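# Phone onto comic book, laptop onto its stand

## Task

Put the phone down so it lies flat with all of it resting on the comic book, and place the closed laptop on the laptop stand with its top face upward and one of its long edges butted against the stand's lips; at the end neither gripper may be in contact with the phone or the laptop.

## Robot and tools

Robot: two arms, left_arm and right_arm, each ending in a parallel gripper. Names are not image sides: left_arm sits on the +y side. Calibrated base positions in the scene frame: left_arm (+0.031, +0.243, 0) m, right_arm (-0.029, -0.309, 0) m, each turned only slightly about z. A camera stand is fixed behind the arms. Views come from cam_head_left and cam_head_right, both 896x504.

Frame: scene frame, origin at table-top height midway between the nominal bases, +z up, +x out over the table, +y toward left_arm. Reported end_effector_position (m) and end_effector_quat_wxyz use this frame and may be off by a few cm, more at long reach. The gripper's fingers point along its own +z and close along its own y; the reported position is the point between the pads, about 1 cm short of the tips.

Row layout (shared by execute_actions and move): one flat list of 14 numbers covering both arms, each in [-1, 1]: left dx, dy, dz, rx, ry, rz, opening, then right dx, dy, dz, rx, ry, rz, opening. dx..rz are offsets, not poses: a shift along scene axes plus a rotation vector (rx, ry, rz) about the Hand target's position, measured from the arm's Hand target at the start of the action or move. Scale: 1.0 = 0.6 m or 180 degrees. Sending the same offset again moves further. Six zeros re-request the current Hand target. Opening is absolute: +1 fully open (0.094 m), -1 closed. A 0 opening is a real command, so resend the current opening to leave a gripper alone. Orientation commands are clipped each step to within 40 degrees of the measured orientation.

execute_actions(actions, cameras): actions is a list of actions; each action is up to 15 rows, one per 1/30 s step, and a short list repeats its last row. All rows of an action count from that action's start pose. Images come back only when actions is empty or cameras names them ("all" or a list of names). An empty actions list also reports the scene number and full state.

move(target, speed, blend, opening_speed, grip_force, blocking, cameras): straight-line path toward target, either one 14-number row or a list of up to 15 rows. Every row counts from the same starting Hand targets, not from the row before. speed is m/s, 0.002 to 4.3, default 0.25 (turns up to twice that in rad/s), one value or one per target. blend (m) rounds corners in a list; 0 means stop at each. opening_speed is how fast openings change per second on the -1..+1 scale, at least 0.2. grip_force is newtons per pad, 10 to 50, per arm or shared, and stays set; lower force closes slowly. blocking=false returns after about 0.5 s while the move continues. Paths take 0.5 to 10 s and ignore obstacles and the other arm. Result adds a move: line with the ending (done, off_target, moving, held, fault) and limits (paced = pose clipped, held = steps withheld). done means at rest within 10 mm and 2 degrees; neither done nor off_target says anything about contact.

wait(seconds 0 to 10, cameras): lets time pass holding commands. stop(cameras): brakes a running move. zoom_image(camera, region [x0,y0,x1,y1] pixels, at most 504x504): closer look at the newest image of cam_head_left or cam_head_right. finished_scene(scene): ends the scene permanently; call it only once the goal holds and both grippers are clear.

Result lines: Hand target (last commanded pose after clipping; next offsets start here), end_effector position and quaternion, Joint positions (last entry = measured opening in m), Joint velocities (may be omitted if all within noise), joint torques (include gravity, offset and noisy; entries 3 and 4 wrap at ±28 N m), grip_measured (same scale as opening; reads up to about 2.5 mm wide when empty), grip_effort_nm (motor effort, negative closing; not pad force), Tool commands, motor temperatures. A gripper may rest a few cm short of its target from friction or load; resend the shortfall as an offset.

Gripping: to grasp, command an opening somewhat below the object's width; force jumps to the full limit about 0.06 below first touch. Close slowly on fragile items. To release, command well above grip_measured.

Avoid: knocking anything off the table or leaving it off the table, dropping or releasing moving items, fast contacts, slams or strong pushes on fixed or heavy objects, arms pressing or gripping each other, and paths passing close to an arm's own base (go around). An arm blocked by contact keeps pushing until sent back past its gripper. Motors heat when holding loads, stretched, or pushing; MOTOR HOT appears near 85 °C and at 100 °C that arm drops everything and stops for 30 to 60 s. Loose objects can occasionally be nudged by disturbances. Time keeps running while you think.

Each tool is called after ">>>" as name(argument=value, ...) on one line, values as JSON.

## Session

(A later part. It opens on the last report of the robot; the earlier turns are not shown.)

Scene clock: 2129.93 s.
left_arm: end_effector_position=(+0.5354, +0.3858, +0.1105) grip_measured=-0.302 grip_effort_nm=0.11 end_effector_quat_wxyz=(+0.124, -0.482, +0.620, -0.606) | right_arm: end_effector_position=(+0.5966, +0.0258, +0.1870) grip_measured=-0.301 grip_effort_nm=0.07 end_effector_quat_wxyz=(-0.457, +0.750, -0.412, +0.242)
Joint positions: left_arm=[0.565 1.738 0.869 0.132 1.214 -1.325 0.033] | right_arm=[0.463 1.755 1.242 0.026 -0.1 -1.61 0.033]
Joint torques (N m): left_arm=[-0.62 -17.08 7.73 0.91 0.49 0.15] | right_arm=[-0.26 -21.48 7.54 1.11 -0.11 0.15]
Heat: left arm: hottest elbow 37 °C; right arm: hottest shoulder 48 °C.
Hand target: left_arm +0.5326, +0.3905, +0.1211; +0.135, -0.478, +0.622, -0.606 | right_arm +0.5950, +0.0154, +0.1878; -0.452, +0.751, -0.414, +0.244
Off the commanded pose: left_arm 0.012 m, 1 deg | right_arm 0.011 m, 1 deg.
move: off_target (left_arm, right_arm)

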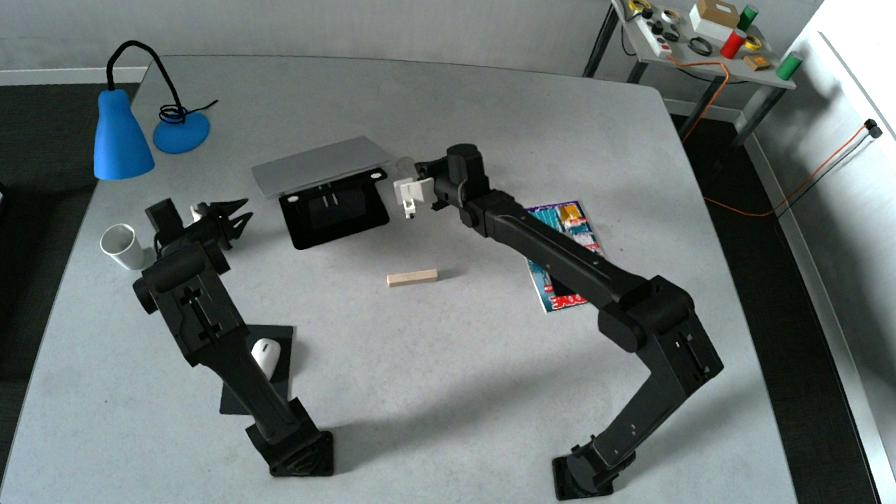

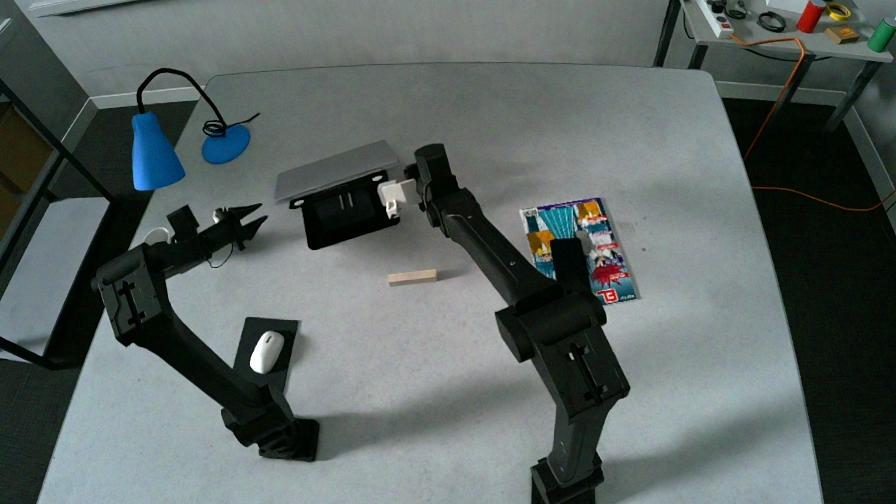

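>>> move(target=[-0.2,-0.05,0.17,0,0,0,-0.3,-0.03,0.274,0.02,-0.0515,0.0792,0,-1], speed=0.2, cameras=["all"])

>>> zoom_image(camera="cam_head_left", region=[240, 120, 400, 220])

>>> zoom_image(camera="cam_head_right", region=[260, 120, 420, 220])

Scene clock: 2154.93 s.
left_arm: end_effector_position=(+0.4096, +0.3506, +0.2148) grip_measured=-0.302 grip_effort_nm=0.11 end_effector_quat_wxyz=(+0.124, -0.480, +0.621, -0.607) | right_arm: end_effector_position=(+0.5636, +0.1659, +0.1877) grip_measured=-0.991 grip_effort_nm=-0.50 end_effector_quat_wxyz=(-0.324, +0.815, -0.446, +0.178)
Joint positions: left_arm=[0.689 1.245 0.719 -0.516 1.298 -1.002 0.033] | right_arm=[0.692 1.933 1.69 -0.575 0.089 -1.479 0]
Joint torques (N m): left_arm=[-0.38 -8.76 11.93 0.5 0.63 0.15] | right_arm=[0.79 -21.71 13.93 0.83 0.08 0.27]
Heat: left arm: hottest elbow 38 °C; right arm: hottest shoulder 48 °C.
Hand target: left_arm +0.4127, +0.3605, +0.2232; +0.135, -0.477, +0.622, -0.606 | right_arm +0.5769, +0.1801, +0.1999; -0.335, +0.810, -0.446, +0.182
Off the commanded pose: left_arm 0.013 m, 1 deg | right_arm 0.023 m, 2 deg.
move: off_target (left_arm, right_arm)

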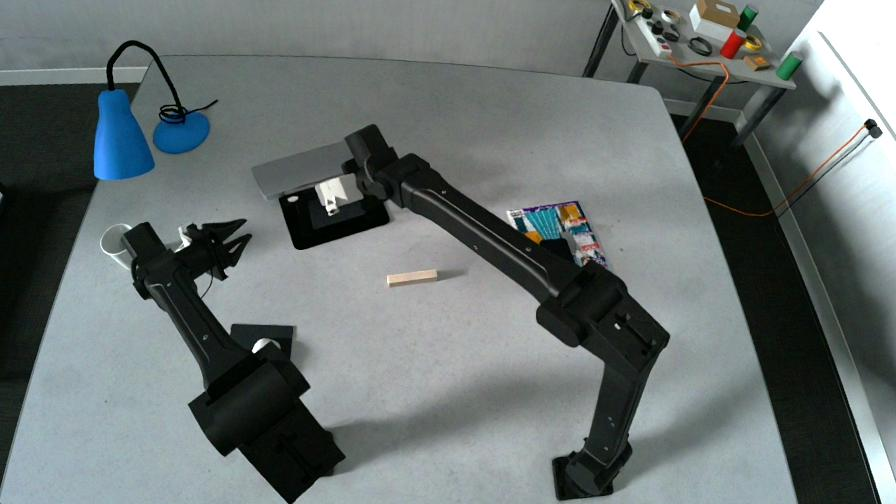

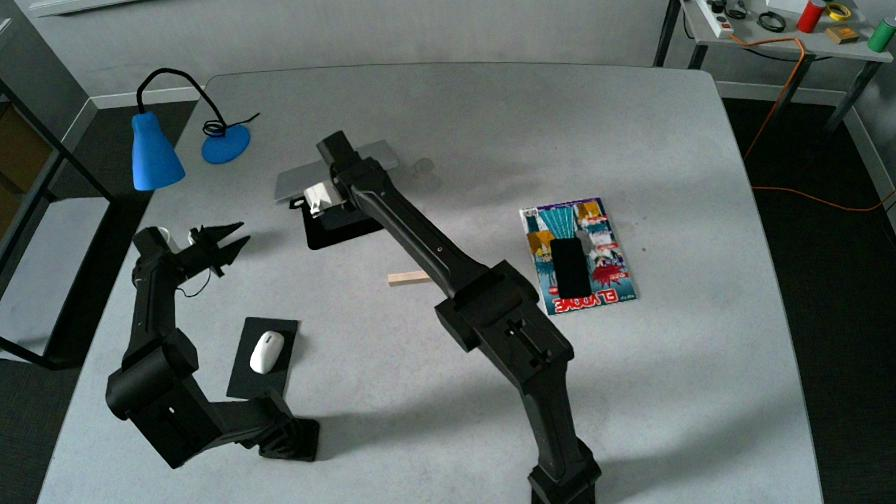

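Scaled by 3.150.

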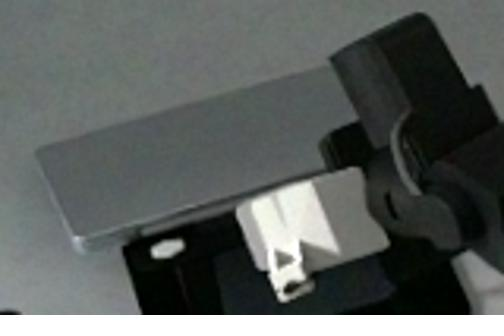

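Scaled by 3.150.

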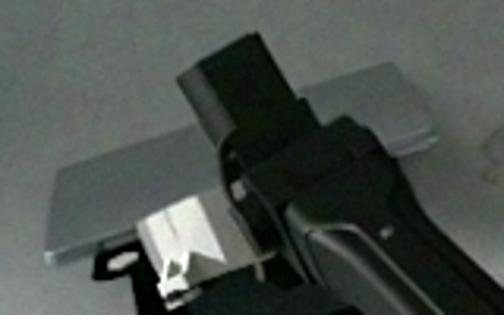

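>>> move(target=[0,0,0,0,0,0,-0.3,0.03,0.042,-0.025,0.0515,-0.0792,0,-1], speed=0.12, cameras=["all"])

>>> zoom_image(camera="cam_head_left", region=[240, 120, 400, 220])

>>> zoom_image(camera="cam_head_right", region=[260, 120, 420, 220])

Scene clock: 2174.63 s.
left_arm: end_effector_position=(+0.4095, +0.3507, +0.2148) grip_measured=-0.302 grip_effort_nm=0.11 end_effector_quat_wxyz=(+0.124, -0.479, +0.622, -0.607) | right_arm: end_effector_position=(+0.5991, +0.1968, +0.2125) grip_measured=-0.991 grip_effort_nm=-0.50 end_effector_quat_wxyz=(-0.462, +0.742, -0.419, +0.248)
Joint positions: left_arm=[0.69 1.245 0.719 -0.516 1.298 -1 0.033] | right_arm=[0.701 1.958 1.608 -0.122 0.126 -1.485 0]
Joint torques (N m): left_arm=[-0.73 -8.88 12.18 0.53 0.56 0.12] | right_arm=[1.44 -21.6 8.09 2.11 0.1 0.13]
Heat: left arm: hottest elbow 40 °C; right arm: hottest shoulder 47 °C.
Hand target: left_arm +0.4126, +0.3605, +0.2232; +0.135, -0.478, +0.622, -0.606 | right_arm +0.5949, +0.2053, +0.1848; -0.452, +0.751, -0.414, +0.244
Off the commanded pose: left_arm 0.013 m, 1 deg | right_arm 0.029 m, 2 deg.
move: off_target (left_arm, right_arm)

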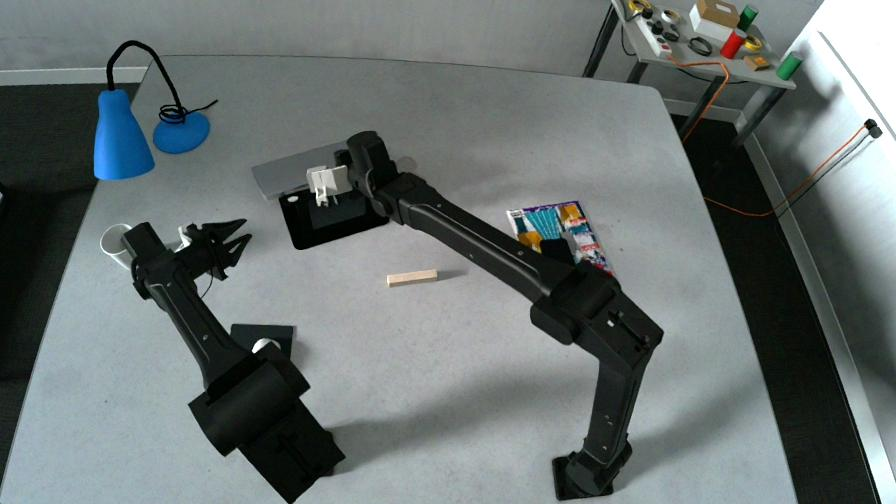

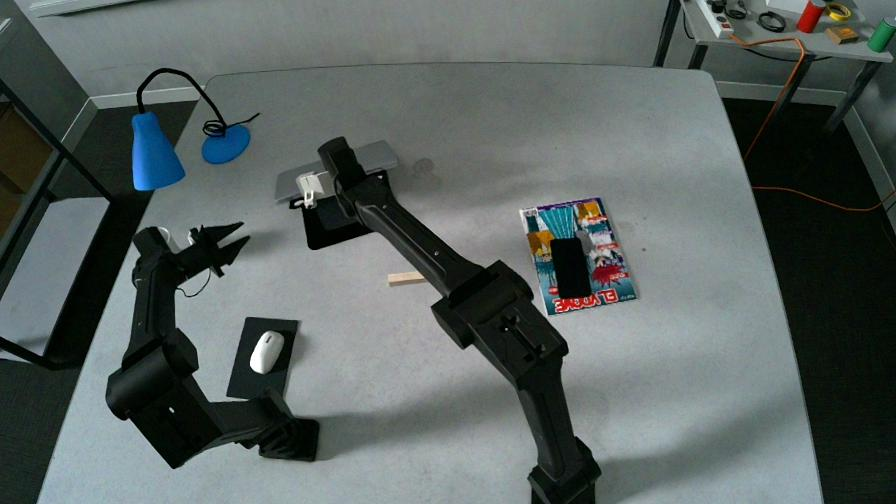

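Scaled by 3.150.

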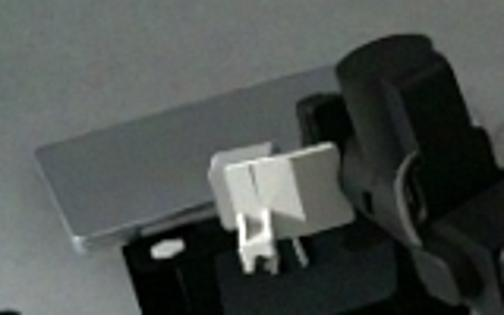

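Scaled by 3.150.

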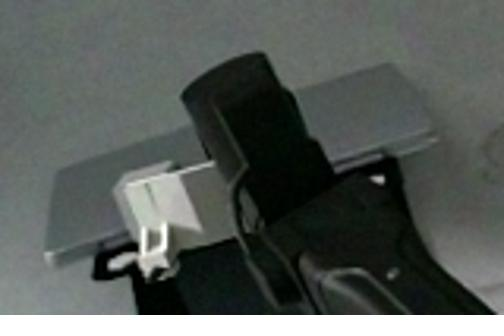

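>>> move(target=[0,0,0,0,0,0,-0.3,-0.013,-0.01,-0.05,0,0,0,-1], speed=0.08, cameras=["all"])

>>> zoom_image(camera="cam_head_left", region=[240, 120, 400, 220])

>>> zoom_image(camera="cam_head_right", region=[260, 120, 420, 220])

Scene clock: 2179.00 s.
left_arm: end_effector_position=(+0.4095, +0.3507, +0.2148) grip_measured=-0.302 grip_effort_nm=0.11 end_effector_quat_wxyz=(+0.124, -0.479, +0.622, -0.607) | right_arm: end_effector_position=(+0.5927, +0.1912, +0.1814) grip_measured=-0.991 grip_effort_nm=-0.50 end_effector_quat_wxyz=(-0.461, +0.742, -0.419, +0.248)
Joint positions: left_arm=[0.69 1.245 0.719 -0.516 1.298 -1 0.033] | right_arm=[0.701 1.968 1.537 -0.042 0.127 -1.486 0]
Joint torques (N m): left_arm=[-0.38 -9.23 12.05 0.47 0.59 0.14] | right_arm=[1.44 -22.07 8.02 2.09 0.1 0.14]
Heat: left arm: hottest elbow 40 °C; right arm: hottest shoulder 47 °C.
Hand target: left_arm +0.4126, +0.3605, +0.2232; +0.135, -0.478, +0.622, -0.606 | right_arm +0.5871, +0.1992, +0.1549; -0.452, +0.751, -0.414, +0.244
Off the commanded pose: left_arm 0.013 m, 1 deg | right_arm 0.028 m, 2 deg.
move: off_target (left_arm, right_arm)

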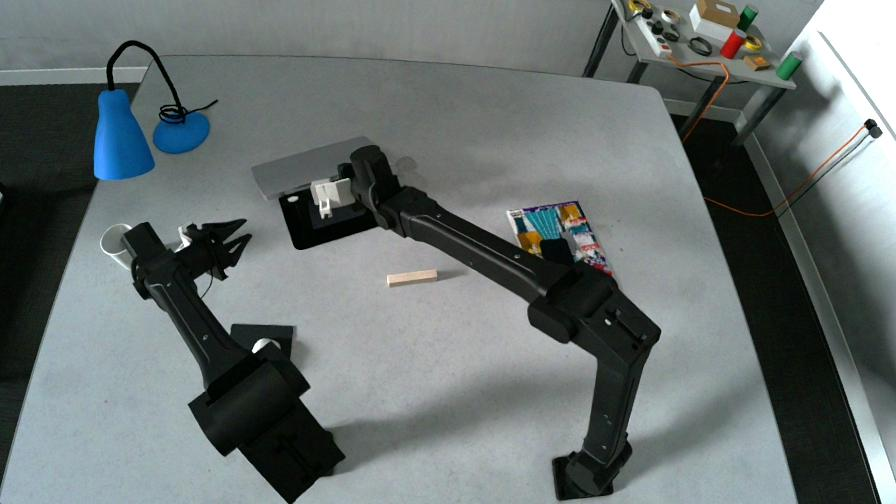

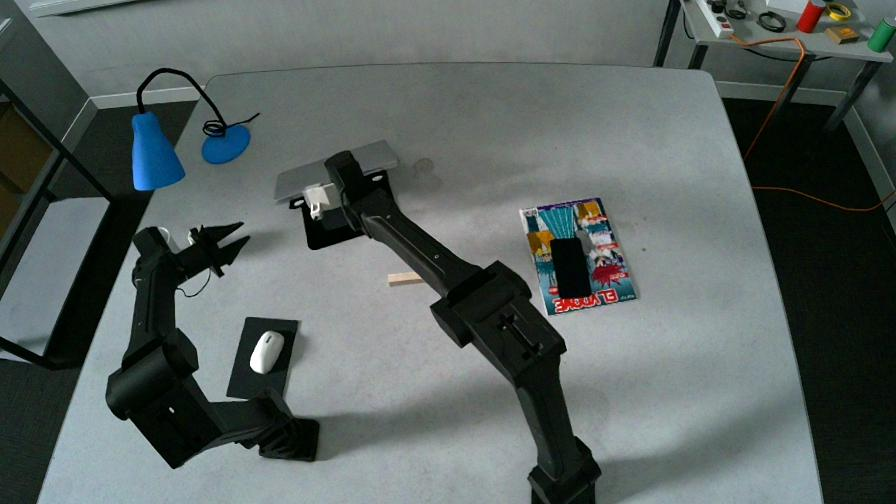

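Scaled by 3.150.

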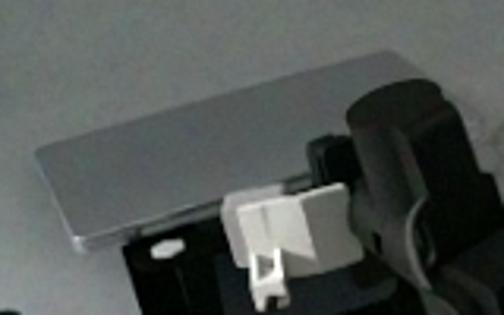

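Scaled by 3.150.

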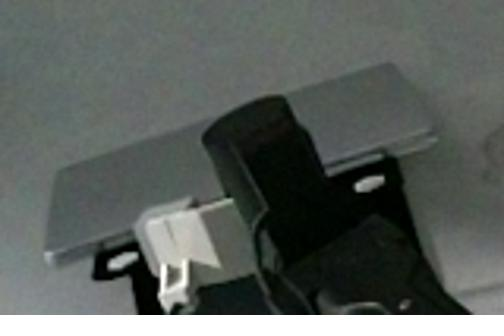

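>>> move(target=[0,0,0,0,0,0,-0.3,0,0,-0.04,0,0,0,-1], speed=0.06, cameras=["all"])

>>> zoom_image(camera="cam_head_left", region=[240, 120, 400, 220])

>>> zoom_image(camera="cam_head_right", region=[260, 120, 420, 220])

Scene clock: 2182.40 s.
left_arm: end_effector_position=(+0.4095, +0.3507, +0.2148) grip_measured=-0.302 grip_effort_nm=0.11 end_effector_quat_wxyz=(+0.124, -0.479, +0.622, -0.607) | right_arm: end_effector_position=(+0.5931, +0.1914, +0.1570) grip_measured=-0.991 grip_effort_nm=-0.49 end_effector_quat_wxyz=(-0.461, +0.742, -0.419, +0.248)
Joint positions: left_arm=[0.69 1.245 0.719 -0.516 1.298 -1 0.033] | right_arm=[0.701 1.998 1.514 0.01 0.128 -1.486 0]
Joint torques (N m): left_arm=[-0.73 -9.7 12.08 0.51 0.55 0.17] | right_arm=[1.44 -21.77 7.88 2.06 0.09 0.14]
Heat: left arm: hottest elbow 40 °C; right arm: hottest shoulder 47 °C.
Hand target: left_arm +0.4126, +0.3605, +0.2232; +0.135, -0.478, +0.622, -0.606 | right_arm +0.5871, +0.1992, +0.1308; -0.452, +0.751, -0.414, +0.244
Off the commanded pose: left_arm 0.013 m, 1 deg | right_arm 0.028 m, 2 deg.
move: off_target (left_arm, right_arm)

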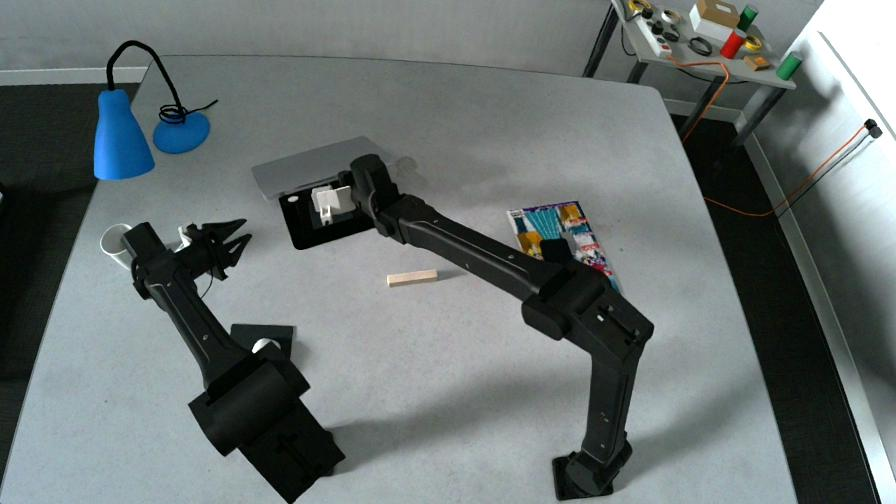

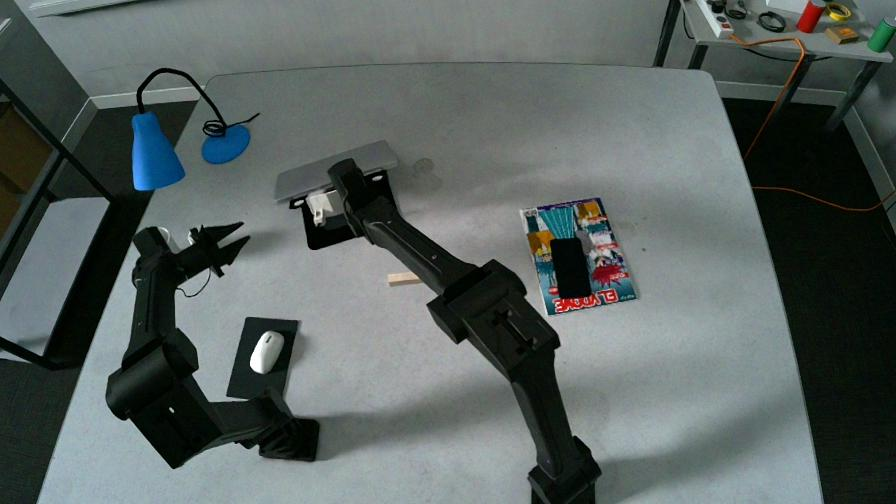

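Scaled by 3.150.

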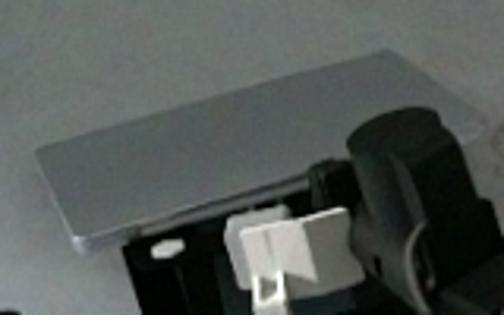

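Scaled by 3.150.

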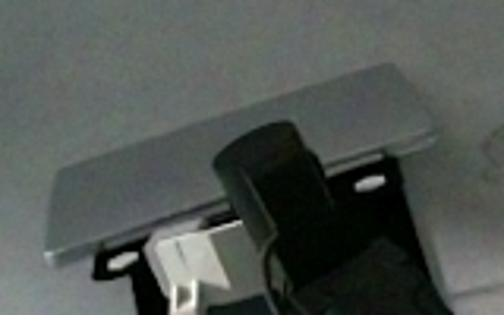

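>>> move(target=[0,0,0,0,0,0,-0.3,0.034,0.0132,-0.02,0,0,0,-1], speed=0.05, cameras=["all"])

>>> zoom_image(camera="cam_head_left", region=[240, 120, 400, 220])

>>> zoom_image(camera="cam_head_right", region=[260, 120, 420, 220])

Scene clock: 2188.87 s.
left_arm: end_effector_position=(+0.4095, +0.3507, +0.2148) grip_measured=-0.302 grip_effort_nm=0.11 end_effector_quat_wxyz=(+0.124, -0.479, +0.622, -0.607) | right_arm: end_effector_position=(+0.5975, +0.1962, +0.1526) grip_measured=-0.991 grip_effort_nm=-0.49 end_effector_quat_wxyz=(-0.465, +0.741, -0.415, +0.249)
Joint positions: left_arm=[0.69 1.245 0.719 -0.516 1.298 -1 0.033] | right_arm=[0.701 2.018 1.528 0.026 0.123 -1.491 0]
Joint torques (N m): left_arm=[-0.03 -9.05 12.25 0.51 0.62 0.11] | right_arm=[0.62 -18.55 11.19 1.44 -0.1 0.17]
Heat: left arm: hottest elbow 40 °C; right arm: hottest shoulder 47 °C.
Hand target: left_arm +0.4126, +0.3605, +0.2232; +0.135, -0.478, +0.622, -0.606 | right_arm +0.6075, +0.2071, +0.1187; -0.452, +0.752, -0.414, +0.244
Off the commanded pose: left_arm 0.013 m, 1 deg | right_arm 0.037 m, 2 deg.
move: off_target (left_arm, right_arm)

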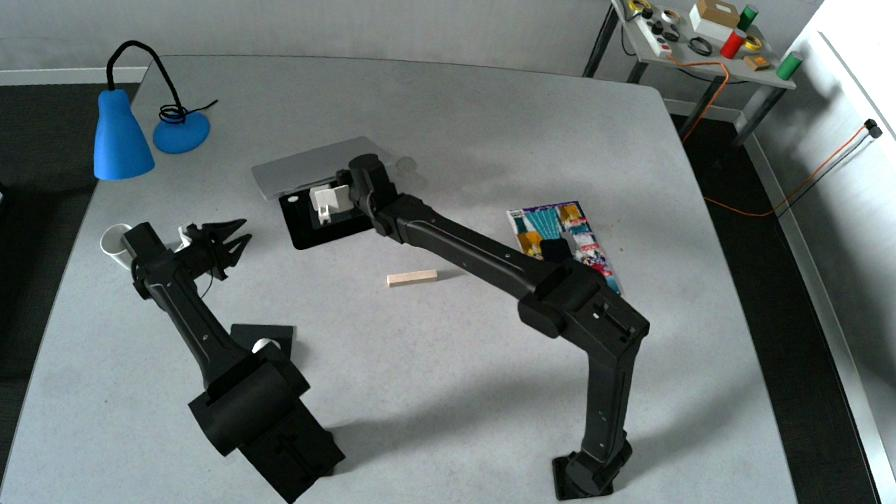

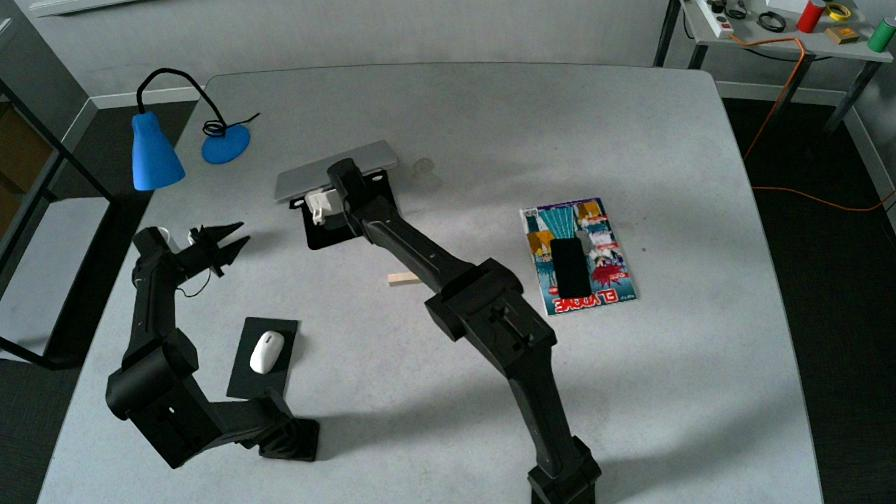

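Scaled by 3.150.

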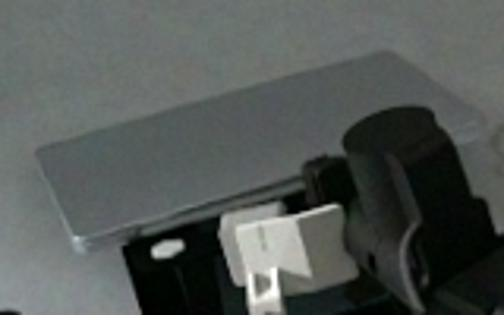

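Scaled by 3.150.

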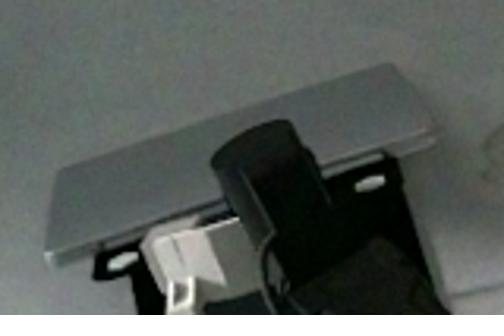

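>>> move(target=[0,0,0,0,0,0,-0.3,0.035,0.0135,0.015,0,0,0,-1], speed=0.05, cameras=["all"])

>>> zoom_image(camera="cam_head_left", region=[240, 120, 400, 220])

>>> zoom_image(camera="cam_head_right", region=[260, 120, 420, 220])

Scene clock: 2194.13 s.
left_arm: end_effector_position=(+0.4095, +0.3507, +0.2148) grip_measured=-0.302 grip_effort_nm=0.11 end_effector_quat_wxyz=(+0.124, -0.479, +0.622, -0.607) | right_arm: end_effector_position=(+0.6133, +0.2116, +0.1520) grip_measured=-0.991 grip_effort_nm=-0.49 end_effector_quat_wxyz=(-0.466, +0.744, -0.411, +0.246)
Joint positions: left_arm=[0.69 1.245 0.719 -0.516 1.298 -1 0.033] | right_arm=[0.701 2.07 1.615 -0.01 0.113 -1.495 0]
Joint torques (N m): left_arm=[-0.67 -9.35 12.03 0.43 0.55 0.17] | right_arm=[-0.09 -21.07 12 0.8 -0.08 0.14]
Heat: left arm: hottest elbow 41 °C; right arm: hottest shoulder 47 °C.
Hand target: left_arm +0.4126, +0.3605, +0.2232; +0.135, -0.478, +0.622, -0.606 | right_arm +0.6286, +0.2151, +0.1278; -0.452, +0.751, -0.414, +0.244
Off the commanded pose: left_arm 0.013 m, 1 deg | right_arm 0.029 m, 2 deg.
move: off_target (left_arm, right_arm)

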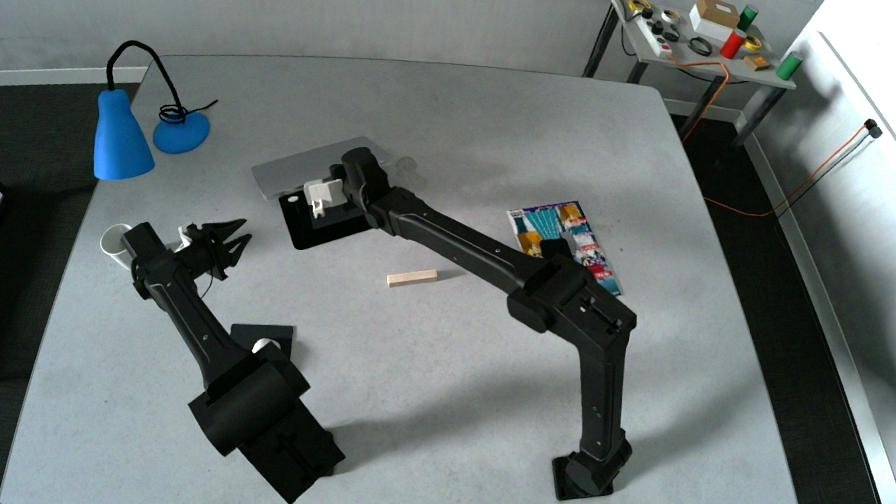

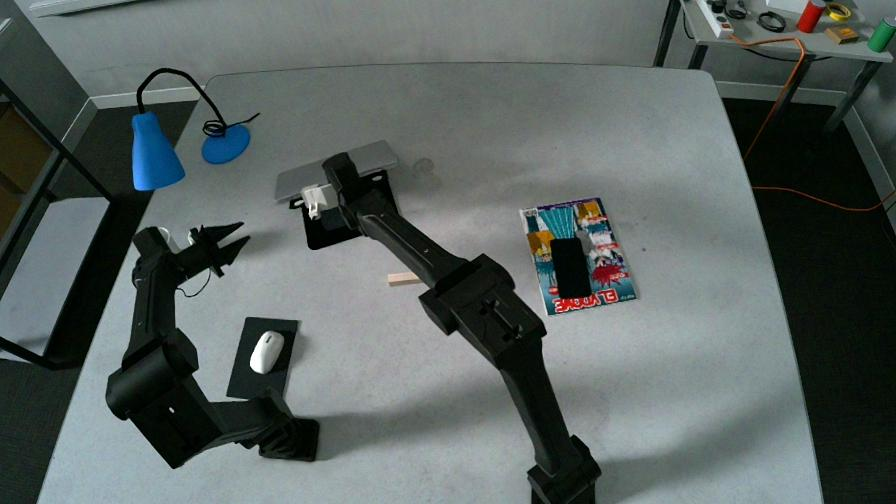

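Scaled by 3.150.

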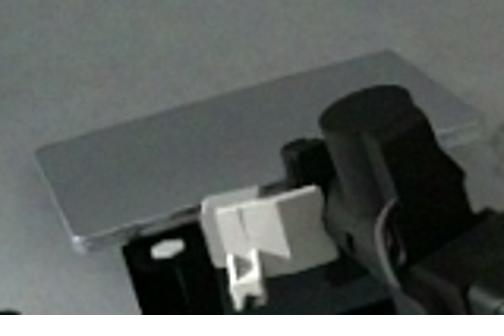

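Scaled by 3.150.

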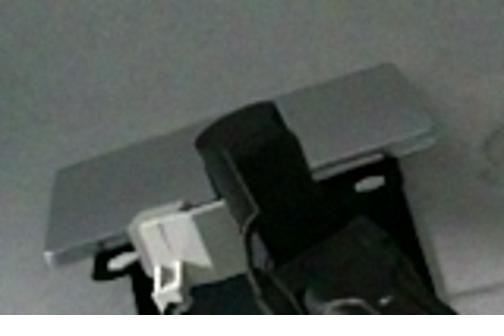

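>>> move(target=[0,0,0,0,0,0,-0.3,0.03,0.0117,-0.02,0,0,0,-1], speed=0.04, cameras=["all"])

>>> zoom_image(camera="cam_head_left", region=[240, 120, 400, 220])

>>> zoom_image(camera="cam_head_right", region=[260, 120, 420, 220])

Scene clock: 2201.47 s.
left_arm: end_effector_position=(+0.4095, +0.3507, +0.2148) grip_measured=-0.302 grip_effort_nm=0.11 end_effector_quat_wxyz=(+0.124, -0.479, +0.622, -0.607) | right_arm: end_effector_position=(+0.6210, +0.2150, +0.1504) grip_measured=-0.991 grip_effort_nm=-0.49 end_effector_quat_wxyz=(-0.464, +0.745, -0.412, +0.244)
Joint positions: left_arm=[0.69 1.245 0.719 -0.516 1.298 -1 0.033] | right_arm=[0.697 2.091 1.651 -0.03 0.108 -1.496 0]
Joint torques (N m): left_arm=[-0.21 -9.29 12.05 0.58 0.65 0.22] | right_arm=[-0.44 -18.78 13.61 1.29 -0.18 0.12]
Motor temperatures (°C): left_arm=[22 28 41 24 28 24 27] | right_arm=[26 46 47 25 24 23 27]
Heat: left arm: hottest elbow 41 °C; right arm: hottest elbow 47 °C.
Hand target: left_arm +0.4126, +0.3605, +0.2232; +0.135, -0.478, +0.622, -0.606 | right_arm +0.6467, +0.2221, +0.1159; -0.452, +0.751, -0.414, +0.244
Off the commanded pose: left_arm 0.013 m, 1 deg | right_arm 0.044 m, 2 deg.
move: off_target (left_arm, right_arm)

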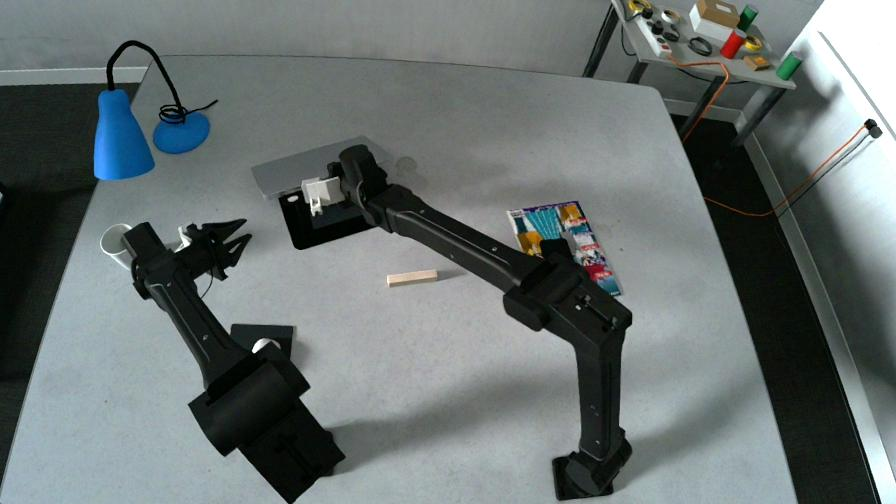

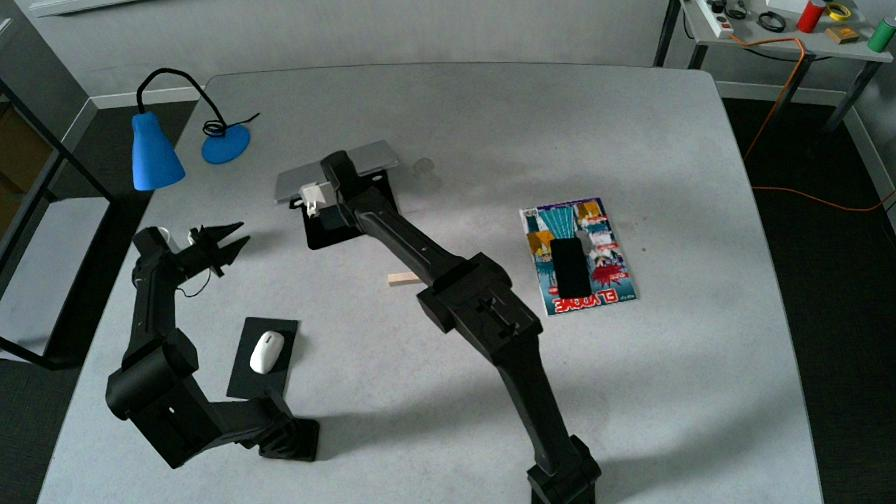

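Scaled by 3.150.

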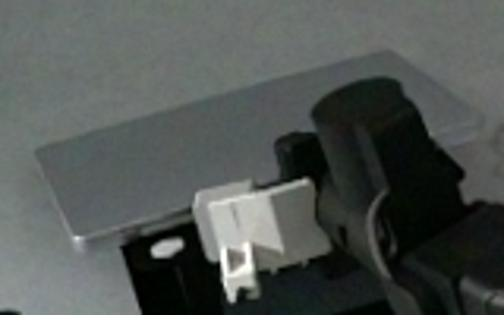

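Scaled by 3.150.

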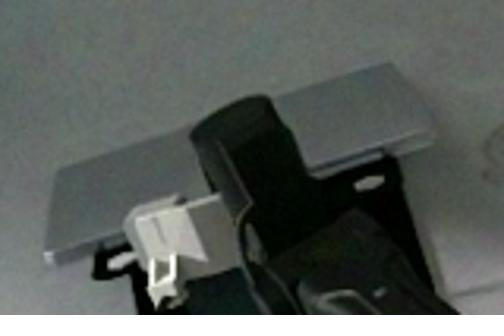

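>>> move(target=[[-0.15,-0.1,0.05,0,0,0,-0.3,0,0,0.1,0,0,0,-1],[-0.15,-0.1,0.05,0,0,0,-0.3,-0.1,-0.1,0.2,0,0,0,-1],[-0.15,-0.1,0.05,0,0,0,-0.3,-0.45,-0.6,0.25,0,0,0,-1]], speed=[0.06, 0.15, 0.35], blend=[0.02,0.03,0], cameras=["all"])

>>> zoom_image(camera="cam_head_left", region=[240, 120, 400, 220])

>>> zoom_image(camera="cam_head_right", region=[260, 120, 420, 220])

Scene clock: 2209.53 s.
left_arm: end_effector_position=(+0.3255, +0.2981, +0.2532) grip_measured=-0.302 grip_effort_nm=0.11 end_effector_quat_wxyz=(+0.131, -0.474, +0.625, -0.606) | right_arm: end_effector_position=(+0.3796, -0.1311, +0.2722) grip_measured=-0.991 grip_effort_nm=-0.49 end_effector_quat_wxyz=(-0.459, +0.749, -0.410, +0.244)
Joint positions: left_arm=[0.756 0.917 0.629 -0.969 1.324 -0.758 0.033] | right_arm=[0.319 0.955 0.713 -0.25 -0.227 -1.679 0]
Joint torques (N m): left_arm=[-0.62 -5.54 10.06 0.68 0.63 0.17] | right_arm=[-0.38 -7.94 8.38 1.09 -0.15 0.15]
Heat: left arm: hottest elbow 41 °C; right arm: hottest elbow 47 °C.
Hand target: left_arm +0.3227, +0.3005, +0.2532; +0.135, -0.478, +0.622, -0.606 | right_arm +0.3766, -0.1378, +0.2658; -0.452, +0.751, -0.414, +0.244
Off the commanded pose: left_arm 0.004 m, 1 deg | right_arm 0.010 m, 1 deg.
move: done

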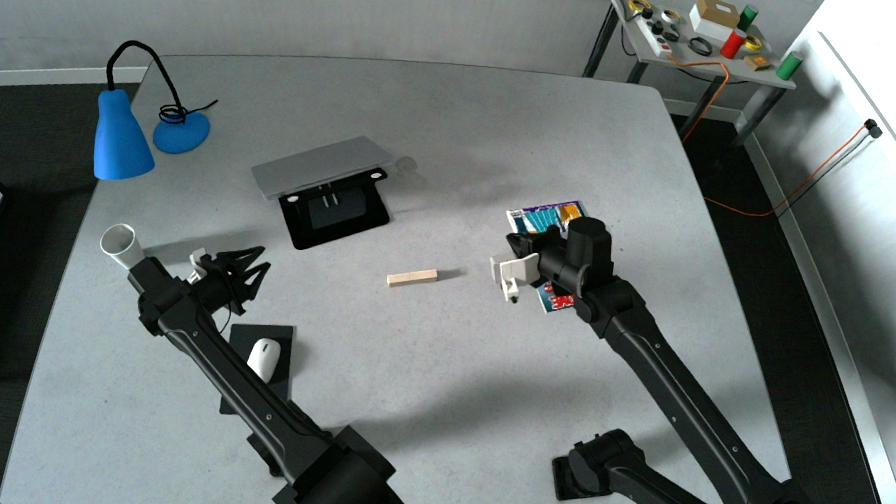

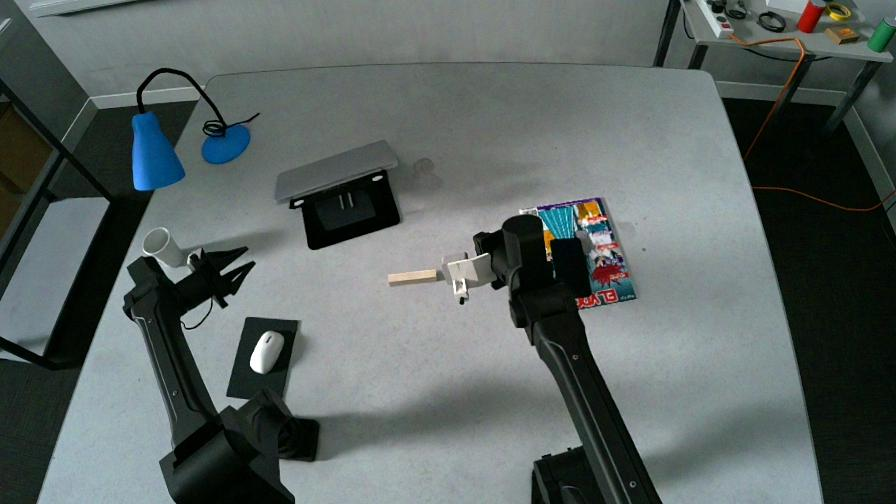

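Scaled by 3.150.

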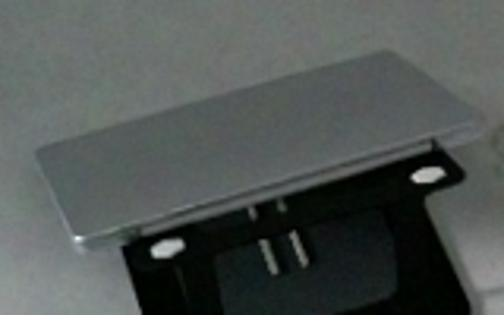

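Scaled by 3.150.

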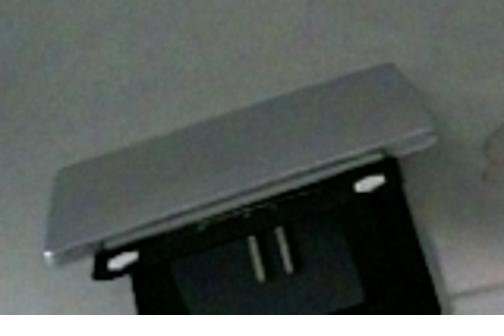

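>>> zoom_image(camera="cam_head_right", region=[300, 140, 350, 175])

>>> zoom_image(camera="cam_head_right", region=[335, 130, 385, 165])

>>> zoom_image(camera="cam_head_right", region=[500, 180, 660, 330])

Scaled by 10.080.

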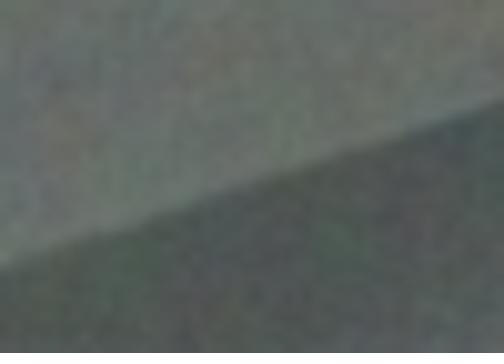

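Scaled by 10.080.

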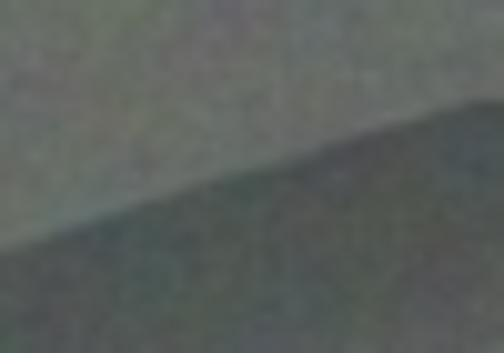

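Scaled by 3.150.

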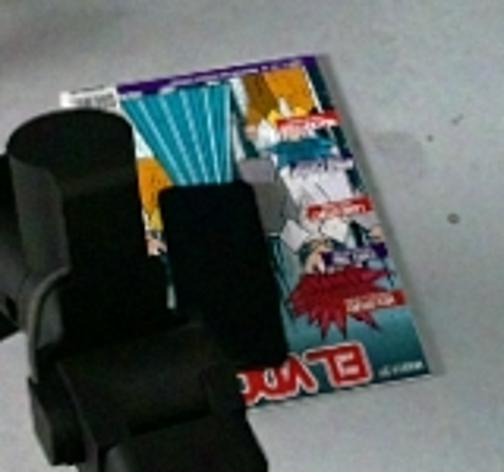

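>>> finished_scene(scene=1)

The scene is finished: the task was done.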